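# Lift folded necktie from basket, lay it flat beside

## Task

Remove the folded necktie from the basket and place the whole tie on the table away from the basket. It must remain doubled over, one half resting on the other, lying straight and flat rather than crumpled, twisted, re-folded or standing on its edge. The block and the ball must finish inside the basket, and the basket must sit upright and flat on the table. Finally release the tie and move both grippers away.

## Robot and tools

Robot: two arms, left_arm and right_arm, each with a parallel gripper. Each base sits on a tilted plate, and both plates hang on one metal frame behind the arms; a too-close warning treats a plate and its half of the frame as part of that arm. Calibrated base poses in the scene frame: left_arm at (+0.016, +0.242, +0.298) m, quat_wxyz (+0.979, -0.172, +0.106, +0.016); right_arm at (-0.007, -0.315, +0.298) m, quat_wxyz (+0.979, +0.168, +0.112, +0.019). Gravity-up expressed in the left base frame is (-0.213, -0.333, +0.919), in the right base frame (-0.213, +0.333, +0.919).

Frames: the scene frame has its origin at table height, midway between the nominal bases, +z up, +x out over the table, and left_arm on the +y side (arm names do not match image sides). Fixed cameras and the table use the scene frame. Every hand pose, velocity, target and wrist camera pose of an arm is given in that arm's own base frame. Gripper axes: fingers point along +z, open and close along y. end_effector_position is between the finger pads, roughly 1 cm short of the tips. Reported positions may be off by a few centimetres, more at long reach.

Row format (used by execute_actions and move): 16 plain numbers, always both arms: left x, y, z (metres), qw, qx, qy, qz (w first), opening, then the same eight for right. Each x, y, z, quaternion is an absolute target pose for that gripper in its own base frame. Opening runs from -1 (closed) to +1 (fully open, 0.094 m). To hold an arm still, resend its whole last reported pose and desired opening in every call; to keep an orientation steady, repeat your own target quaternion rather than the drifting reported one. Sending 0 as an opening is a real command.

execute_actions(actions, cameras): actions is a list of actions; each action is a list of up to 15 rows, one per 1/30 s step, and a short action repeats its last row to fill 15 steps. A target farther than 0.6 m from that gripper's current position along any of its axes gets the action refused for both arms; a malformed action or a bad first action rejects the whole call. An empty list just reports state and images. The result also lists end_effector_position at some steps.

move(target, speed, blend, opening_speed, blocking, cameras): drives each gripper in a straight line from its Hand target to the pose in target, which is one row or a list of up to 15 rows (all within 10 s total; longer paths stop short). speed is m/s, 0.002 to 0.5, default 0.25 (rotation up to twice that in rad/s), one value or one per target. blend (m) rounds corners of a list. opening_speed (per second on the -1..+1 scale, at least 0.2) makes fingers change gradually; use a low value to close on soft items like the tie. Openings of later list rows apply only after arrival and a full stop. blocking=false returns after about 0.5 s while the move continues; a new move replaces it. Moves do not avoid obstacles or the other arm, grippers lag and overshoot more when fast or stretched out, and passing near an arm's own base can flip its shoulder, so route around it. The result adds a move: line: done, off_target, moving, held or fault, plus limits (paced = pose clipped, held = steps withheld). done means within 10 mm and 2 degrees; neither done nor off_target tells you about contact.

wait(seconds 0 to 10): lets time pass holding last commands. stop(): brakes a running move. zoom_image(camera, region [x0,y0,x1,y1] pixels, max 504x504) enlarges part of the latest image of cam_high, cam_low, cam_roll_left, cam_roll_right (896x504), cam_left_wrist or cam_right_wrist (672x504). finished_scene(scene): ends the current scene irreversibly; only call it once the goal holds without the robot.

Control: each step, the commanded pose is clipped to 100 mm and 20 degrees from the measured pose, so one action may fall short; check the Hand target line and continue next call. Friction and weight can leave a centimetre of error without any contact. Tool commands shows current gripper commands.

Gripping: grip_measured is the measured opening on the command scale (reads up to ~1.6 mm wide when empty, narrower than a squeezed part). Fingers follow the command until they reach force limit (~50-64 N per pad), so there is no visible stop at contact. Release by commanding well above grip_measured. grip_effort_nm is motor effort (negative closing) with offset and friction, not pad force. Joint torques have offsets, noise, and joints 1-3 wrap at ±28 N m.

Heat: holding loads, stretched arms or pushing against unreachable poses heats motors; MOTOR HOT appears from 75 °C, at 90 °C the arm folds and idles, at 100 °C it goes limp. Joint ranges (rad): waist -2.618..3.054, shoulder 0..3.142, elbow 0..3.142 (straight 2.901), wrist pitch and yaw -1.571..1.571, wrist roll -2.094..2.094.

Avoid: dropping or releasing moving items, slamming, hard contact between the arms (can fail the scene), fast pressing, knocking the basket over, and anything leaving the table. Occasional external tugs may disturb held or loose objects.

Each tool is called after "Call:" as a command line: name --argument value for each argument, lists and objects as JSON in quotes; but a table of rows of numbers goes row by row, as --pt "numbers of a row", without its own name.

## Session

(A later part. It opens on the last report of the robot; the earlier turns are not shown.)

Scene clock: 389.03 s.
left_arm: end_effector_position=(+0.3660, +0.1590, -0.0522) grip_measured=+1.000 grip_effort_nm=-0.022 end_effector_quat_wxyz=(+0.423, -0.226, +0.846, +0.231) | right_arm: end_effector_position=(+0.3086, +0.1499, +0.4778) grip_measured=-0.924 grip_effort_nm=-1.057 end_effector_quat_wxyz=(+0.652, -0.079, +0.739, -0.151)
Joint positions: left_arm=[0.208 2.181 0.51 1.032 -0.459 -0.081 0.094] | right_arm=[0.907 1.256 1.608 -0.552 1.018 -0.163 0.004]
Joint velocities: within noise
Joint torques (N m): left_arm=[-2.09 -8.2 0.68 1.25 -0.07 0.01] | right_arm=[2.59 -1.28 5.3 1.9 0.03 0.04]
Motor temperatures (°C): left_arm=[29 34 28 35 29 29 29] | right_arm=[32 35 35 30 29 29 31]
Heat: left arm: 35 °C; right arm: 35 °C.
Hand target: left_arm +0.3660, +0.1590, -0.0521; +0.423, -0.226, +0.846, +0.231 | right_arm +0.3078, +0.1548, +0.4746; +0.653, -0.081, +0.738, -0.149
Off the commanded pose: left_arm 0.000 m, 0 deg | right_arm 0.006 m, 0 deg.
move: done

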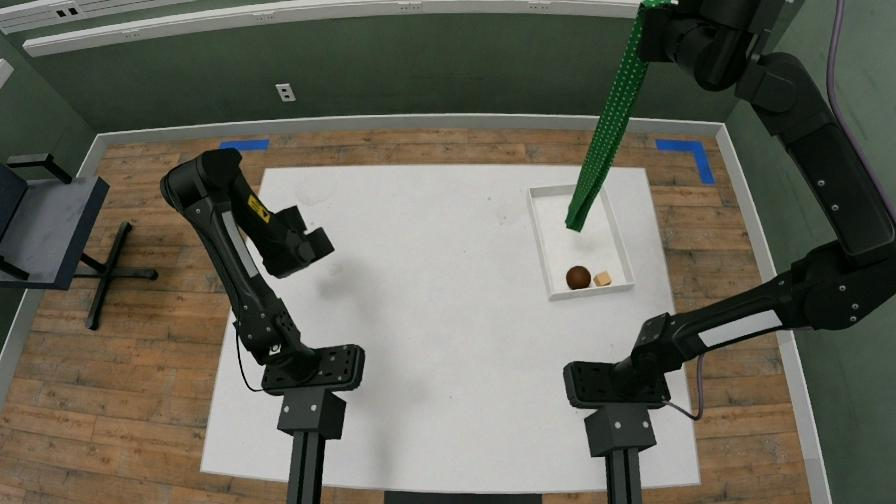

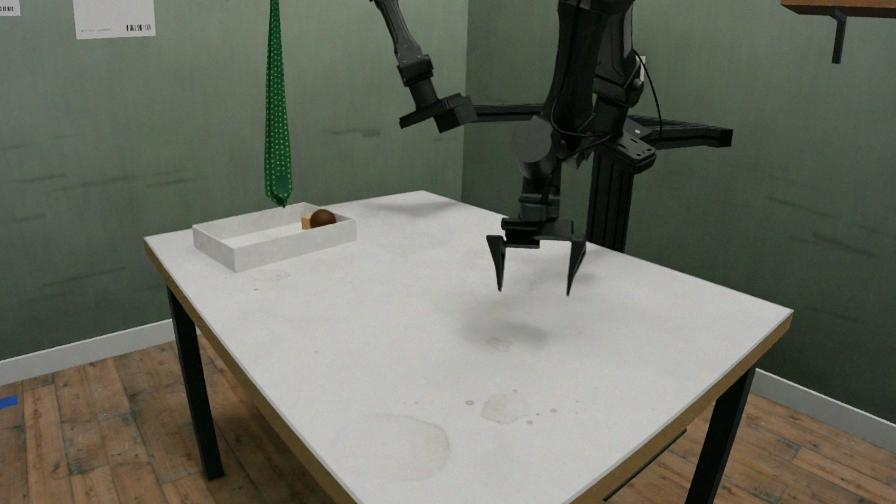

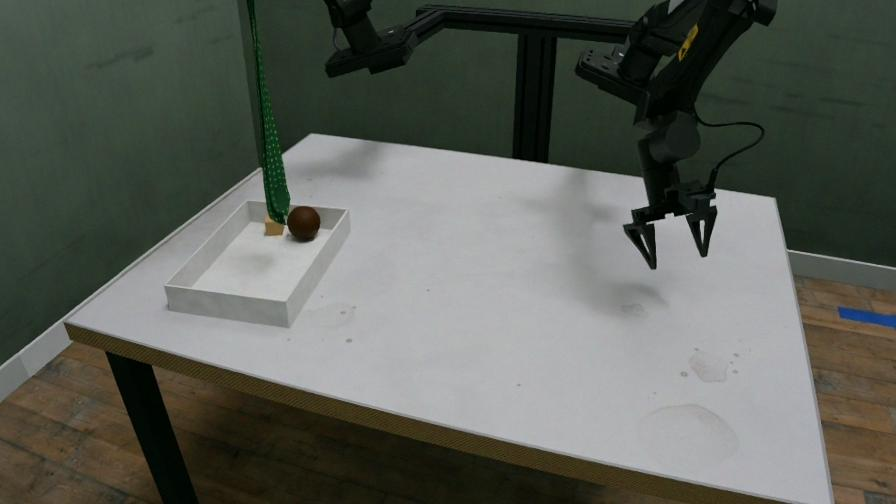

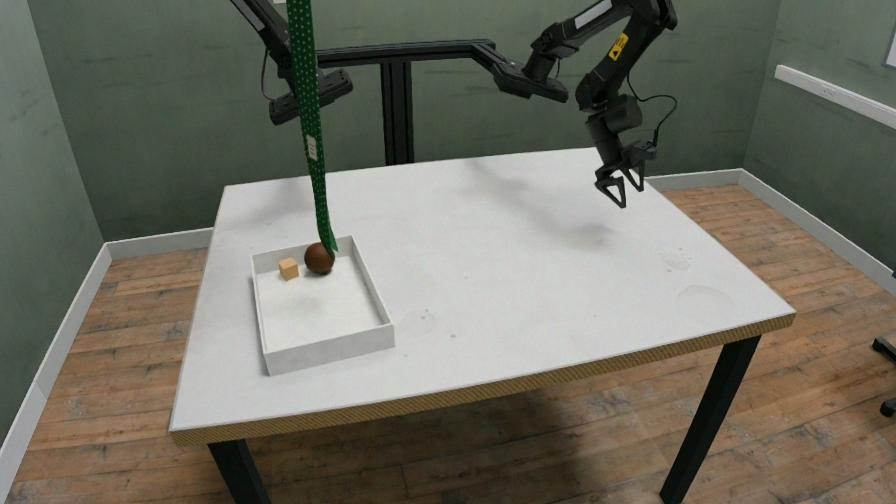

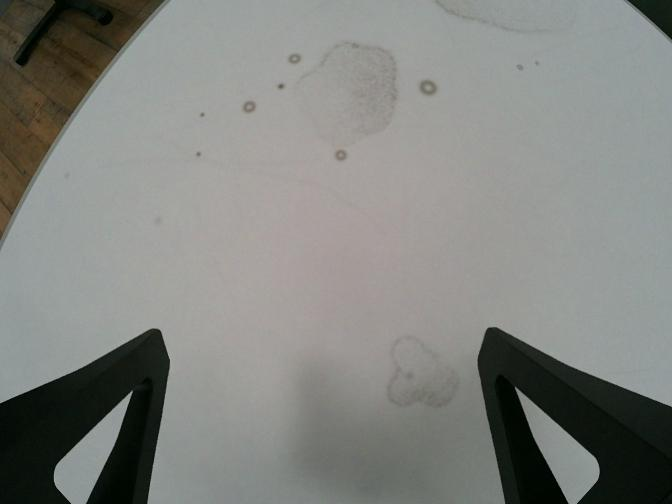

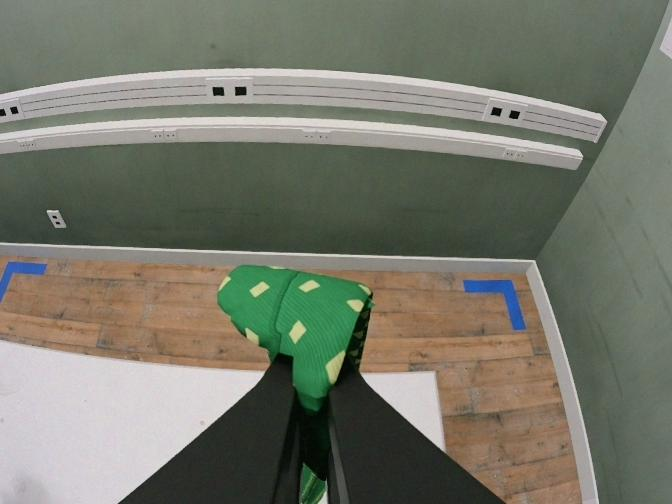

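Call:
move --target '[0.1398,0.2495,0.0708,0.106,0.016,0.979,0.172,1,0.3029,0.1838,0.4957,0.653,-0.081,0.738,-0.149,-1]' --speed 0.15

Call:
zoom_image --camera "cam_low" --region '[150, 100, 450, 300]'

Scene clock: 419.33 s.
left_arm: end_effector_position=(+0.1373, +0.2474, +0.0623) grip_measured=+1.000 grip_effort_nm=-0.012 end_effector_quat_wxyz=(+0.098, +0.013, +0.981, +0.169) | right_arm: end_effector_position=(+0.3071, +0.1818, +0.4917) grip_measured=-0.924 grip_effort_nm=-1.057 end_effector_quat_wxyz=(+0.653, -0.080, +0.738, -0.152)
Joint positions: left_arm=[1.07 1.298 0.731 -0.61 0.015 1.093 0.094] | right_arm=[0.994 1.377 1.765 -0.616 1.104 -0.132 0.004]
Joint velocities: within noise
Joint torques (N m): left_arm=[0.46 -7.17 6.97 0.21 0.11 0.15] | right_arm=[3.02 -1.42 8.49 1.5 0.06 0.09]
Motor temperatures (°C): left_arm=[29 34 28 34 29 29 29] | right_arm=[32 34 36 34 29 29 32]
Heat: left arm: 34 °C; right arm: 36 °C.
Hand target: left_arm +0.1398, +0.2494, +0.0706; +0.106, +0.016, +0.979, +0.172 | right_arm +0.3030, +0.1836, +0.4957; +0.654, -0.081, +0.738, -0.149
Off the commanded pose: left_arm 0.009 m, 1 deg | right_arm 0.006 m, 0 deg.
move: done

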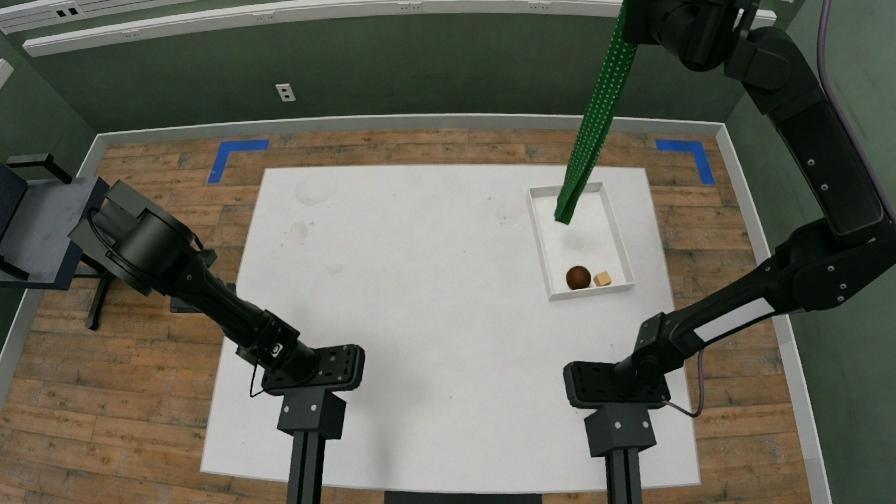

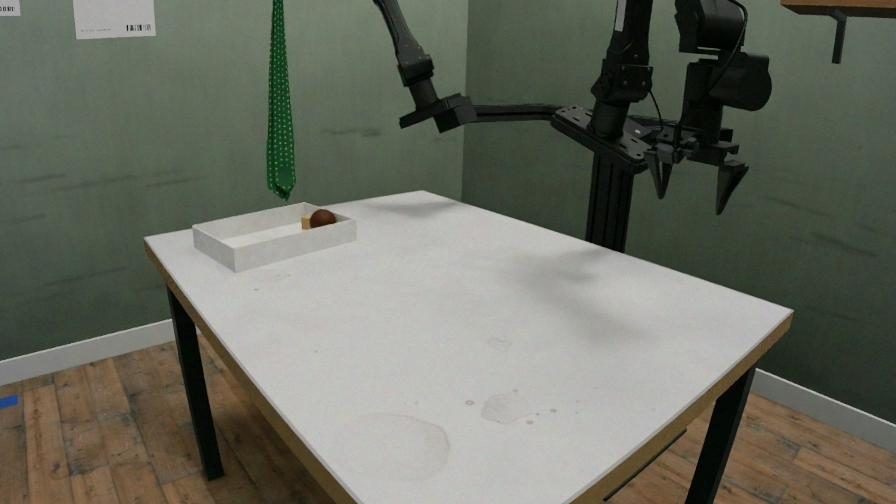

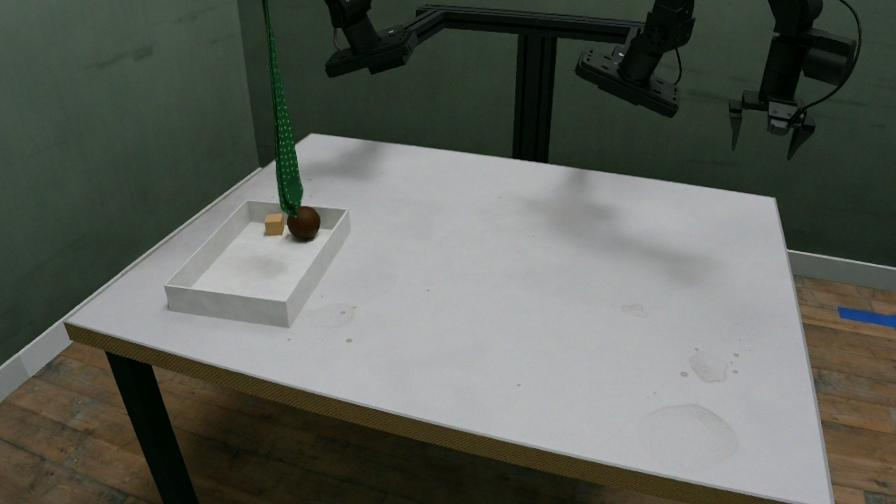

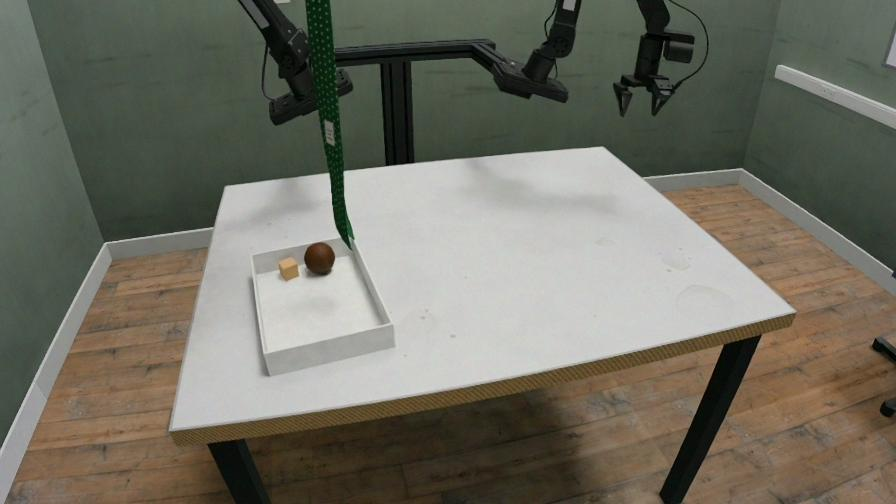

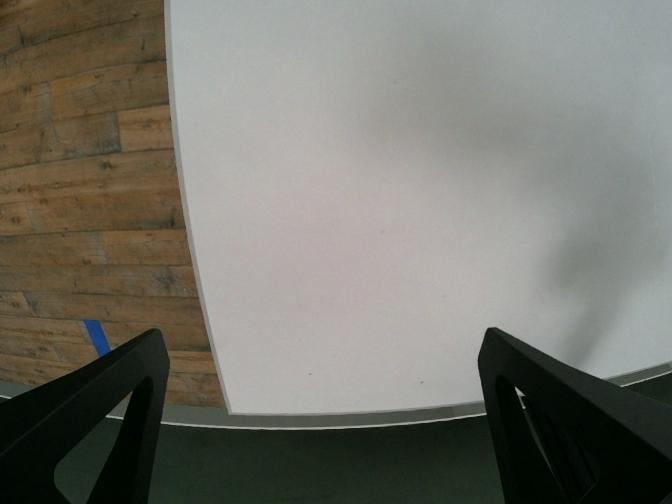

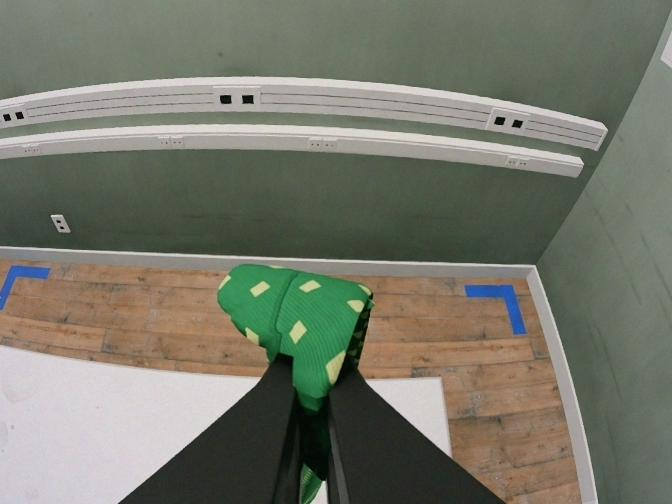

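Scaled by 1.680.

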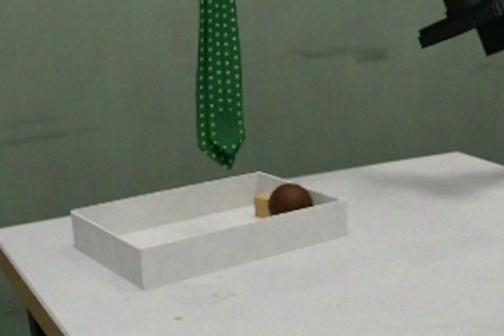

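Call:
move --target '[0.1398,0.2495,0.0708,0.106,0.016,0.979,0.172,1,0.3444,0.4461,0.4047,0.555,-0.406,0.725,0.0425,-1]' --speed 0.15

Call:
zoom_image --camera "cam_low" --region '[150, 100, 450, 300]'

Scene clock: 433.67 s.
left_arm: end_effector_position=(+0.1372, +0.2472, +0.0622) grip_measured=+1.000 grip_effort_nm=-0.017 end_effector_quat_wxyz=(+0.098, +0.013, +0.981, +0.169) | right_arm: end_effector_position=(+0.3466, +0.4405, +0.4085) grip_measured=-0.924 grip_effort_nm=-1.053 end_effector_quat_wxyz=(+0.562, -0.395, +0.726, +0.039)
Joint positions: left_arm=[1.07 1.298 0.731 -0.61 0.015 1.094 0.094] | right_arm=[1.037 2.038 2.425 -0.802 0.434 -0.245 0.004]
Joint velocities: within noise
Joint torques (N m): left_arm=[0.49 -7.21 6.95 0.2 0.11 0.09] | right_arm=[4 -6.04 8.88 1.85 -0.34 -0.05]
Motor temperatures (°C): left_arm=[29 35 28 33 29 29 29] | right_arm=[32 34 36 34 29 29 32]
Heat: left arm: 35 °C; right arm: 36 °C.
Hand target: left_arm +0.1398, +0.2494, +0.0706; +0.106, +0.016, +0.979, +0.172 | right_arm +0.3442, +0.4460, +0.4047; +0.556, -0.406, +0.724, +0.043
Off the commanded pose: left_arm 0.009 m, 1 deg | right_arm 0.007 m, 2 deg.
move: done

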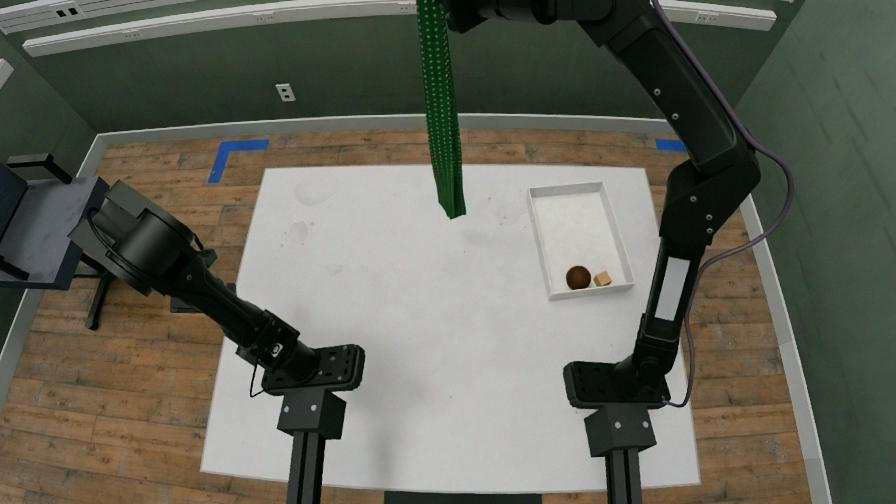

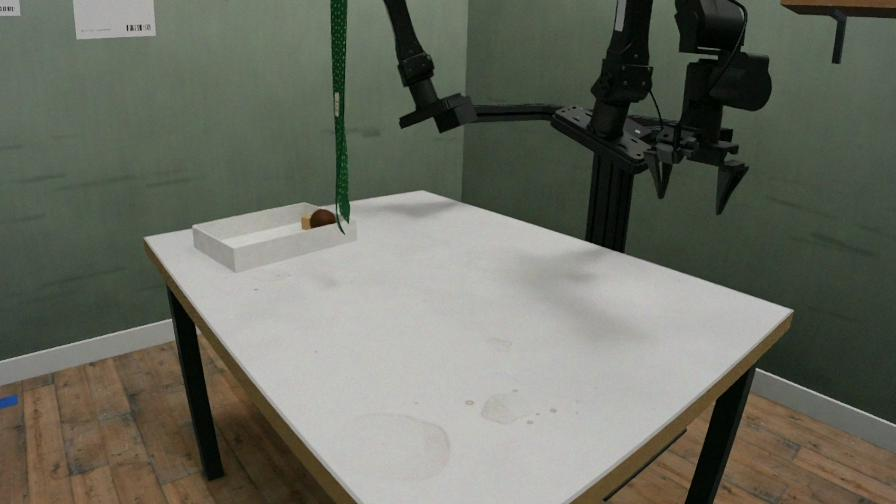

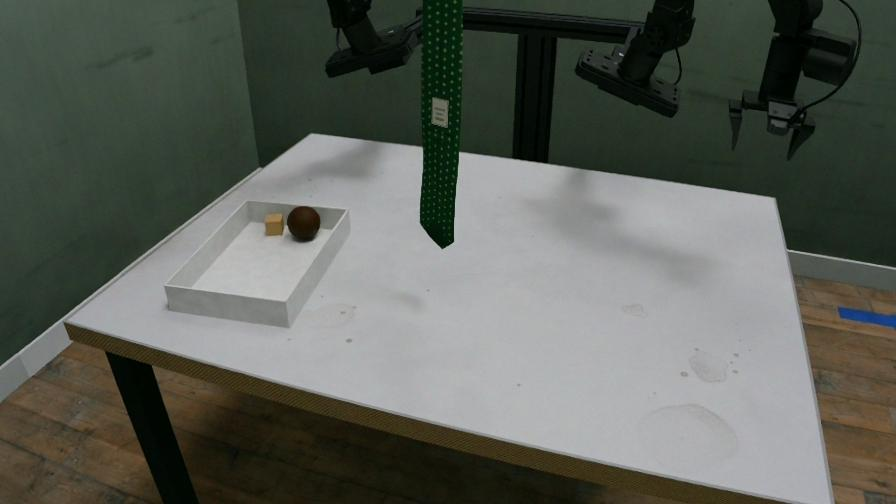

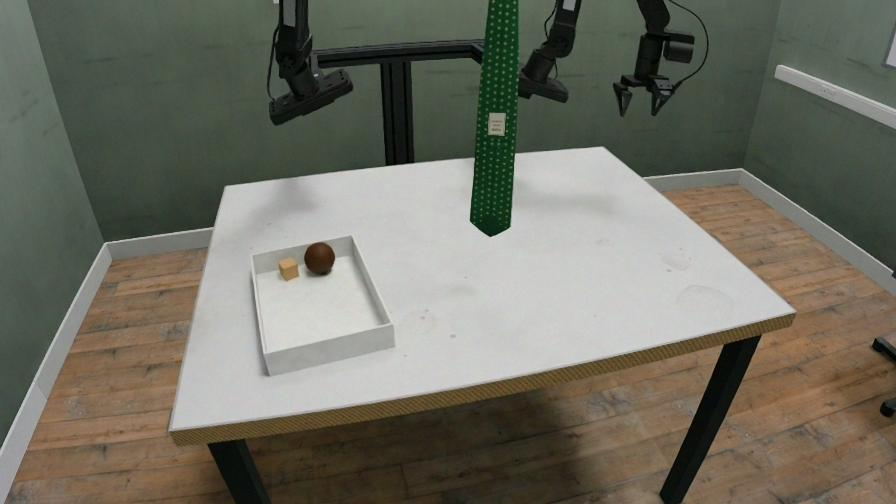

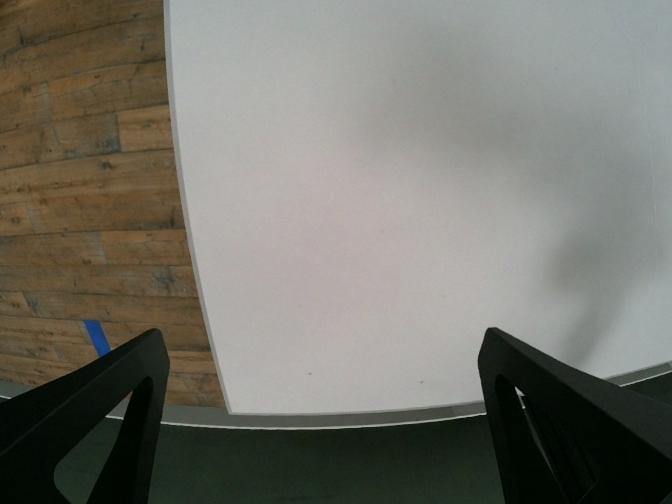

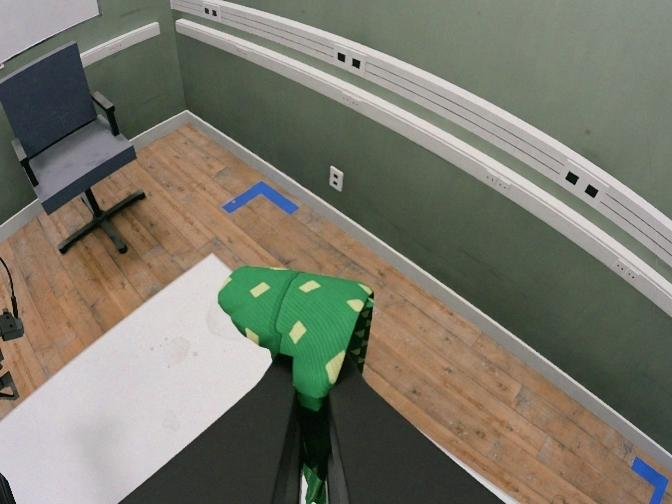

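Scaled by 1.680.

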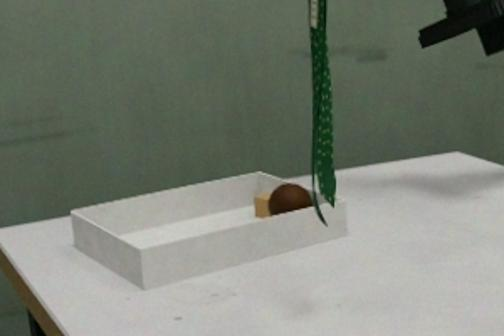

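Call:
move --target '[0.1398,0.2495,0.0708,0.106,0.016,0.979,0.172,1,0.4149,0.3424,0.3661,0.555,-0.406,0.725,0.0425,-1]' --speed 0.12 --cameras '["cam_high","cam_roll_left","cam_roll_right","cam_low"]'

Scene clock: 468.10 s.
left_arm: end_effector_position=(+0.1372, +0.2472, +0.0622) grip_measured=+1.000 grip_effort_nm=-0.012 end_effector_quat_wxyz=(+0.098, +0.013, +0.981, +0.169) | right_arm: end_effector_position=(+0.4209, +0.3424, +0.3558) grip_measured=-0.924 grip_effort_nm=-1.057 end_effector_quat_wxyz=(+0.544, -0.403, +0.735, +0.033)
Joint positions: left_arm=[1.07 1.298 0.731 -0.61 0.015 1.094 0.094] | right_arm=[0.732 1.794 1.881 -0.51 0.156 -0.371 0.004]
Joint velocities: within noise
Joint torques (N m): left_arm=[0.43 -7.21 6.94 0.23 0.12 0.09] | right_arm=[3.67 -9.77 6.65 2.16 -0.44 -0.06]
Motor temperatures (°C): left_arm=[29 35 29 32 29 29 29] | right_arm=[32 35 36 36 29 29 32]
Heat: left arm: 35 °C; right arm: 36 °C.
Hand target: left_arm +0.1398, +0.2494, +0.0706; +0.106, +0.016, +0.979, +0.172 | right_arm +0.4149, +0.3424, +0.3660; +0.555, -0.406, +0.725, +0.042
Off the commanded pose: left_arm 0.009 m, 1 deg | right_arm 0.012 m, 2 deg.
move: off_target (right_arm)
Images, in order (width x height): cam_high 896x504, cam_low 896x504, cam_roll_left 896x504, cam_roll_right 896x504.

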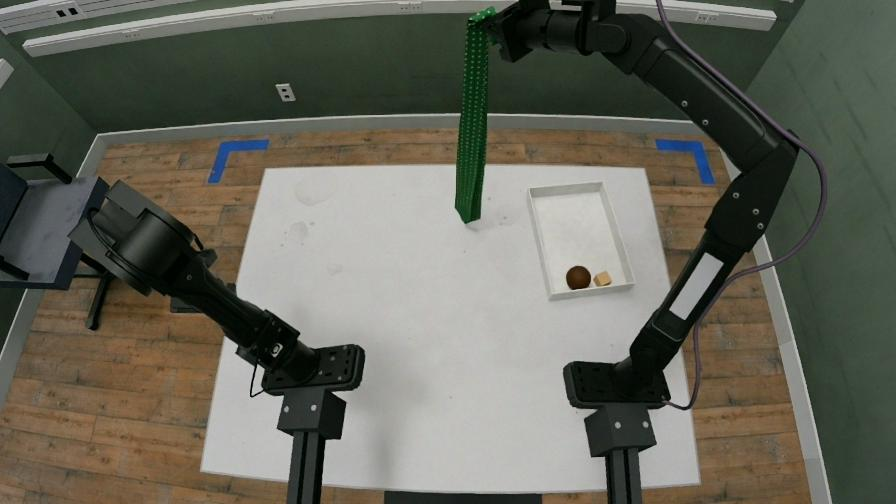

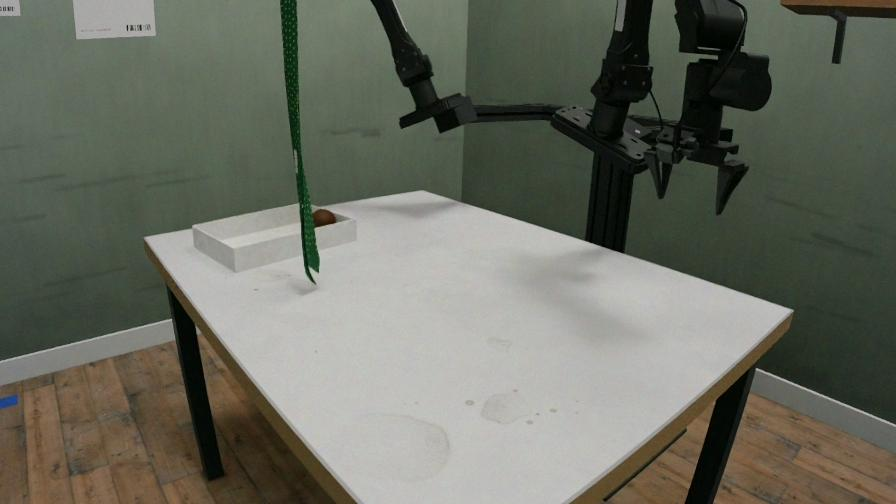

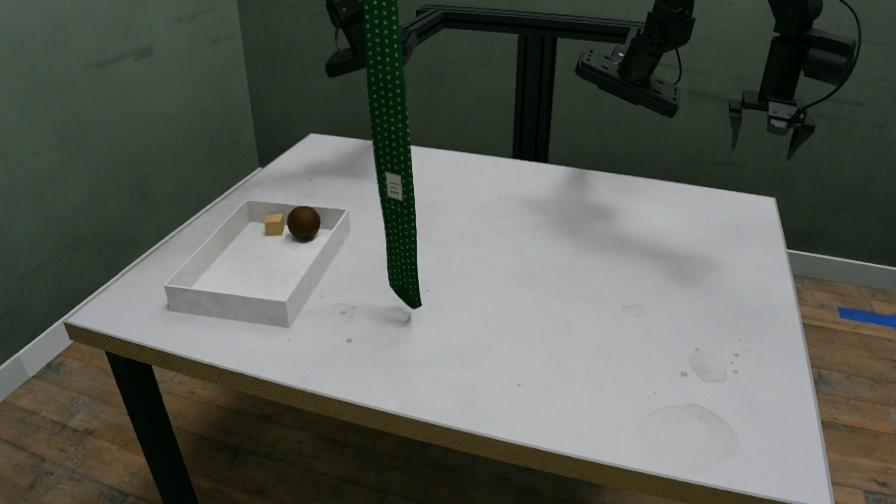

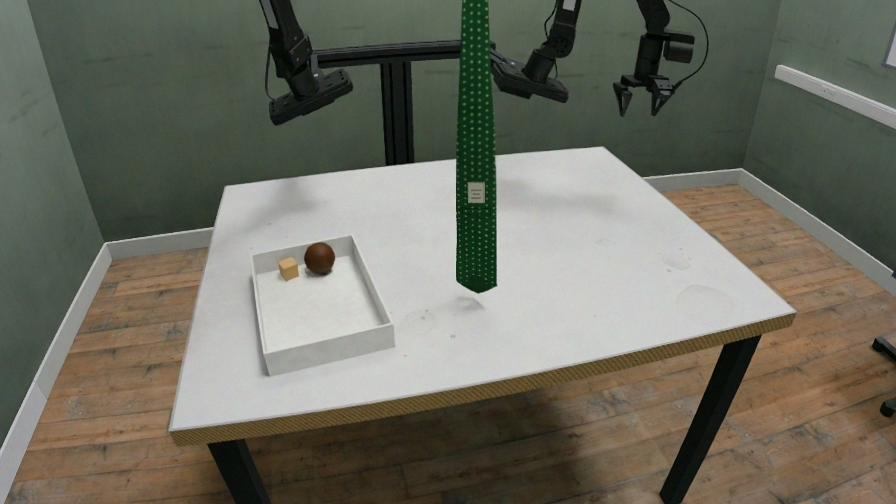

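Call:
move --pt "0.1398 0.2495 0.0708 0.106 0.016 0.979 0.172 1 0.4105 0.3506 0.2968 0.555 -0.406 0.725 0.0425 -1" --pt "0.1398 0.2495 0.0708 0.106 0.016 0.979 0.172 1 0.3901 0.4078 0.1189 0.490 -0.408 0.770 0.007 -1" --pt "0.1398 0.2495 0.0708 0.106 0.016 0.979 0.172 1 0.3660 0.4492 -0.0433 0.490 -0.408 0.770 0.007 -1" --pt "0.1398 0.2495 0.0708 0.106 0.016 0.979 0.172 1 0.3467 0.4879 -0.1816 0.421 -0.407 0.810 -0.029 -1" --speed 0.12 --blend 0.03

Scene clock: 504.87 s.
left_arm: end_effector_position=(+0.1372, +0.2472, +0.0622) grip_measured=+1.000 grip_effort_nm=-0.017 end_effector_quat_wxyz=(+0.098, +0.013, +0.981, +0.169) | right_arm: end_effector_position=(+0.3573, +0.4854, -0.1690) grip_measured=-0.924 grip_effort_nm=-1.057 end_effector_quat_wxyz=(+0.430, -0.398, +0.810, -0.022)
Joint positions: left_arm=[1.07 1.298 0.731 -0.61 0.015 1.094 0.094] | right_arm=[1.078 2.886 1.782 0.302 0.505 -0.045 0.004]
Joint velocities: within noise
Joint torques (N m): left_arm=[0.47 -7.25 6.93 0.22 0.11 0.09] | right_arm=[6.37 -10.91 9.36 1.59 0.11 0.08]
Motor temperatures (°C): left_arm=[29 35 29 31 29 29 29] | right_arm=[32 35 36 39 29 29 32]
Heat: left arm: 35 °C; right arm: 39 °C.
Hand target: left_arm +0.1398, +0.2494, +0.0706; +0.106, +0.016, +0.979, +0.172 | right_arm +0.3465, +0.4874, -0.1812; +0.421, -0.407, +0.810, -0.029
Off the commanded pose: left_arm 0.009 m, 1 deg | right_arm 0.017 m, 2 deg.
move: off_target (right_arm)

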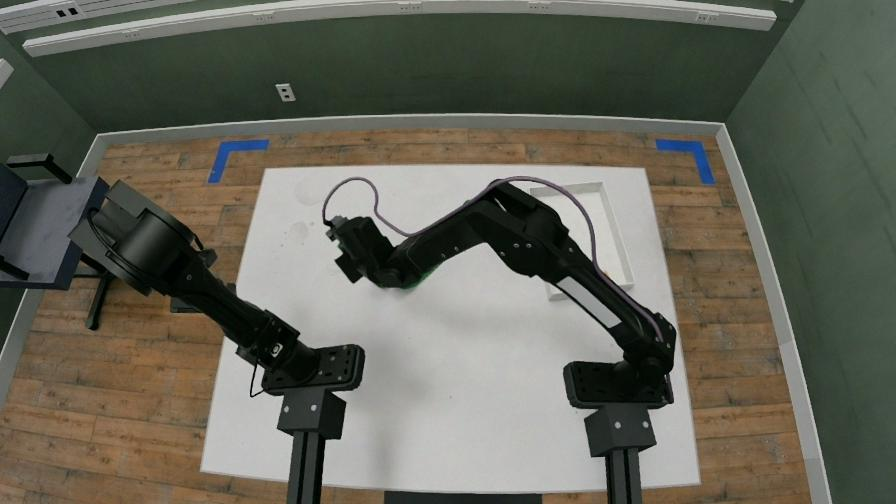

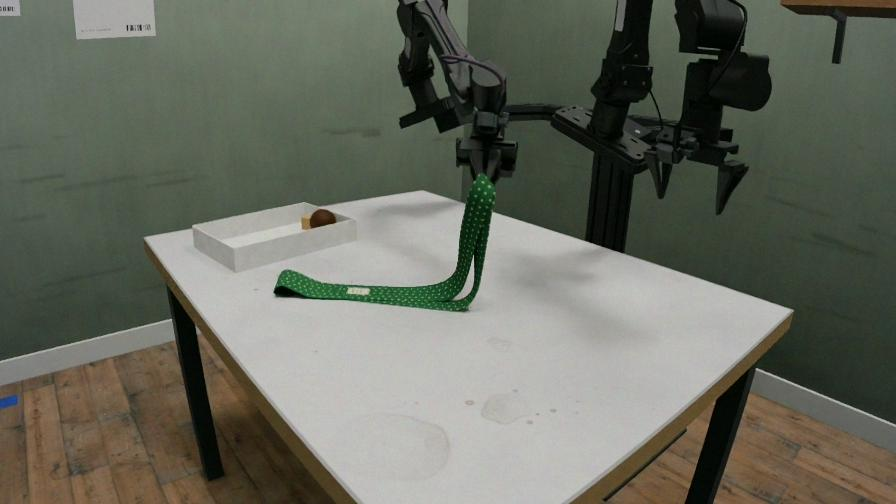

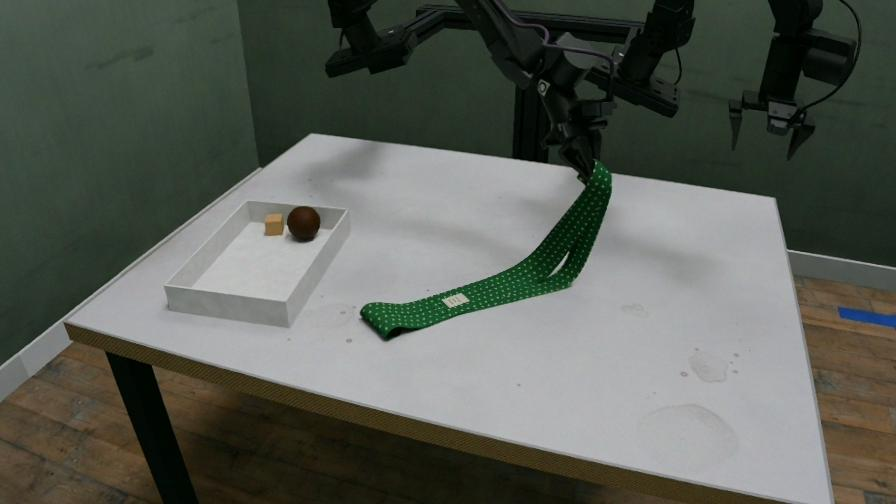

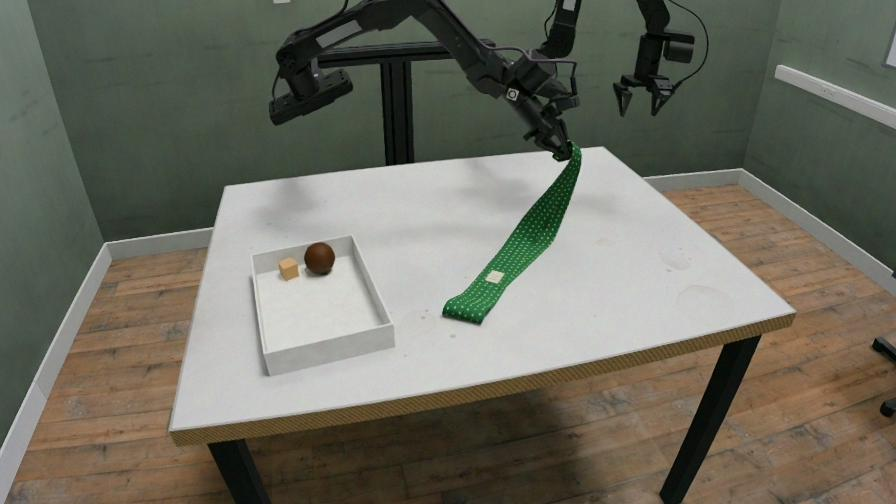

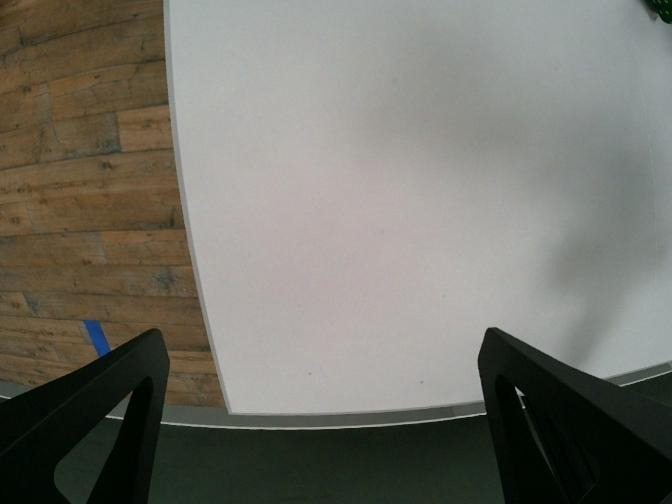

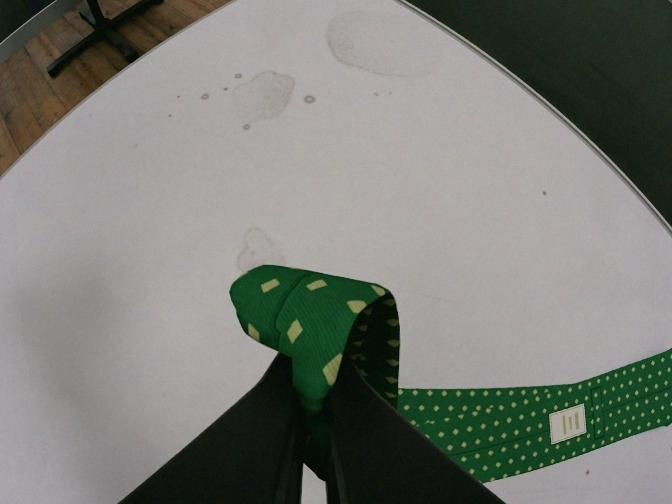

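Call:
move --target '[0.1398,0.2495,0.0708,0.106,0.016,0.979,0.172,1,0.3739,0.4408,-0.3432,0.421,-0.407,0.810,-0.029,-1]' --speed 0.12

Scene clock: 519.10 s.
left_arm: end_effector_position=(+0.1372, +0.2472, +0.0622) grip_measured=+1.000 grip_effort_nm=-0.022 end_effector_quat_wxyz=(+0.098, +0.013, +0.981, +0.169) | right_arm: end_effector_position=(+0.3657, +0.4354, -0.2799) grip_measured=-0.925 grip_effort_nm=-1.053 end_effector_quat_wxyz=(+0.337, -0.442, +0.830, +0.043)
Joint positions: left_arm=[1.07 1.298 0.731 -0.61 0.015 1.094 0.094] | right_arm=[0.933 3.109 1.848 0.359 0.2 -0.114 0.004]
Joint velocities: within noise
Joint torques (N m): left_arm=[0.44 -7.2 6.94 0.22 0.11 0.11] | right_arm=[4.46 -10.77 5.24 1.48 -0.34 -0.07]
Motor temperatures (°C): left_arm=[29 35 29 31 29 29 29] | right_arm=[33 37 36 37 29 29 32]
Heat: left arm: 35 °C; right arm: 37 °C.
Hand target: left_arm +0.1398, +0.2494, +0.0706; +0.106, +0.016, +0.979, +0.172 | right_arm +0.3545, +0.4187, -0.3014; +0.308, -0.452, +0.837, +0.035
Off the commanded pose: left_arm 0.009 m, 1 deg | right_arm 0.064 m, 13 deg.
joint sent to its limit (right arm) — joint 2 (shoulder), upper limit. The joint targets are off in position and orientation.
move: off_target (right_arm)

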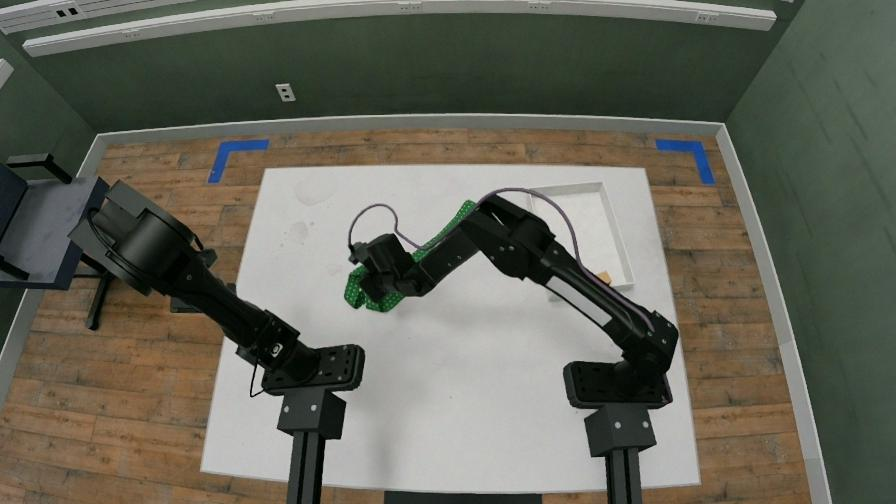

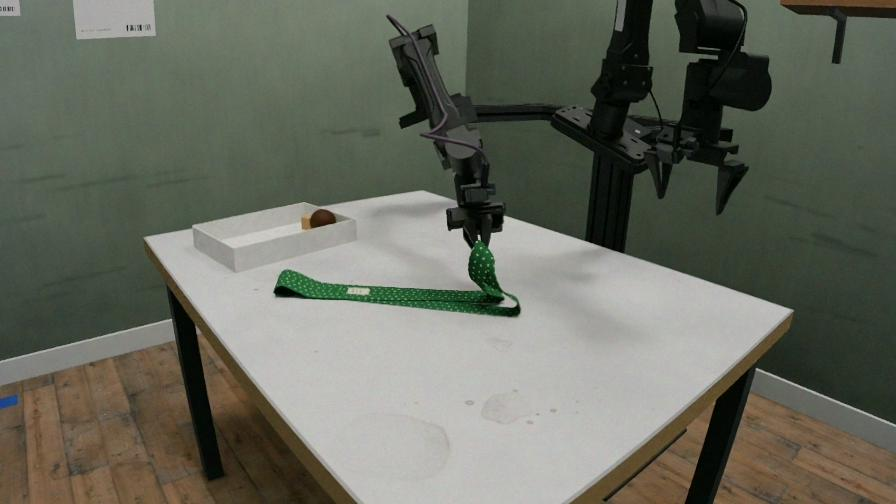

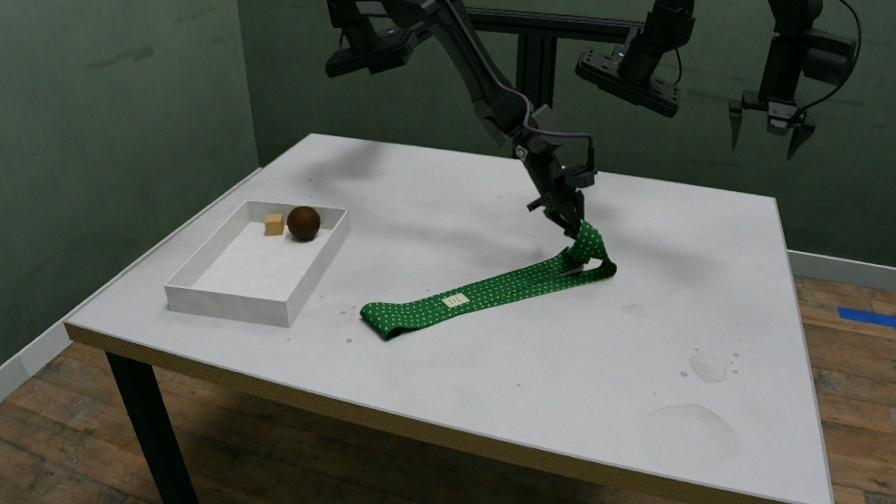

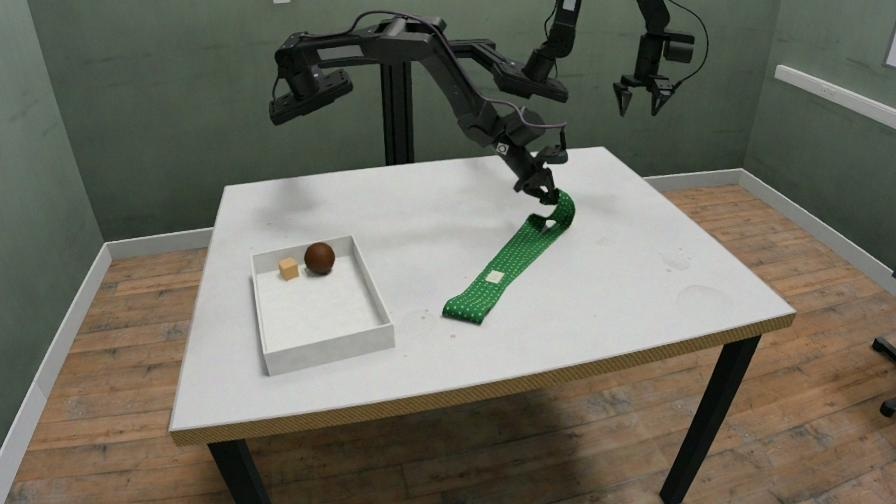

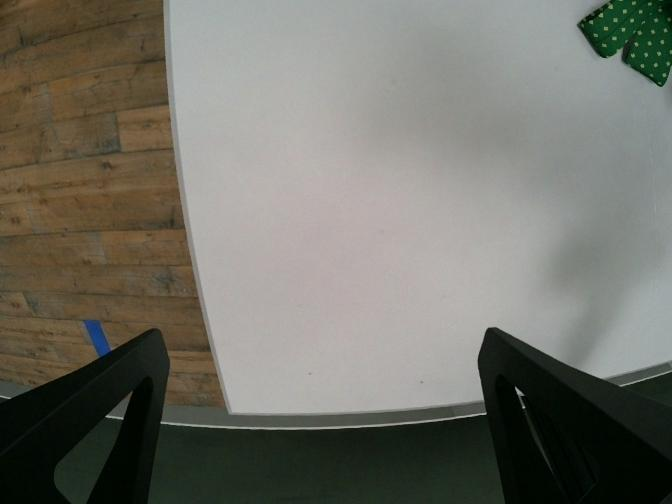

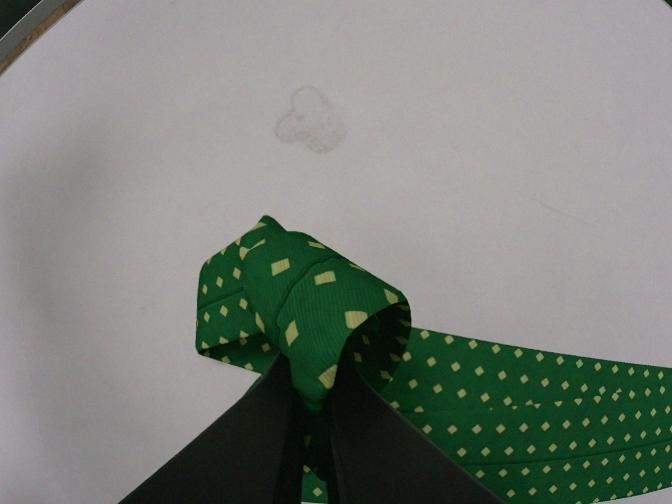

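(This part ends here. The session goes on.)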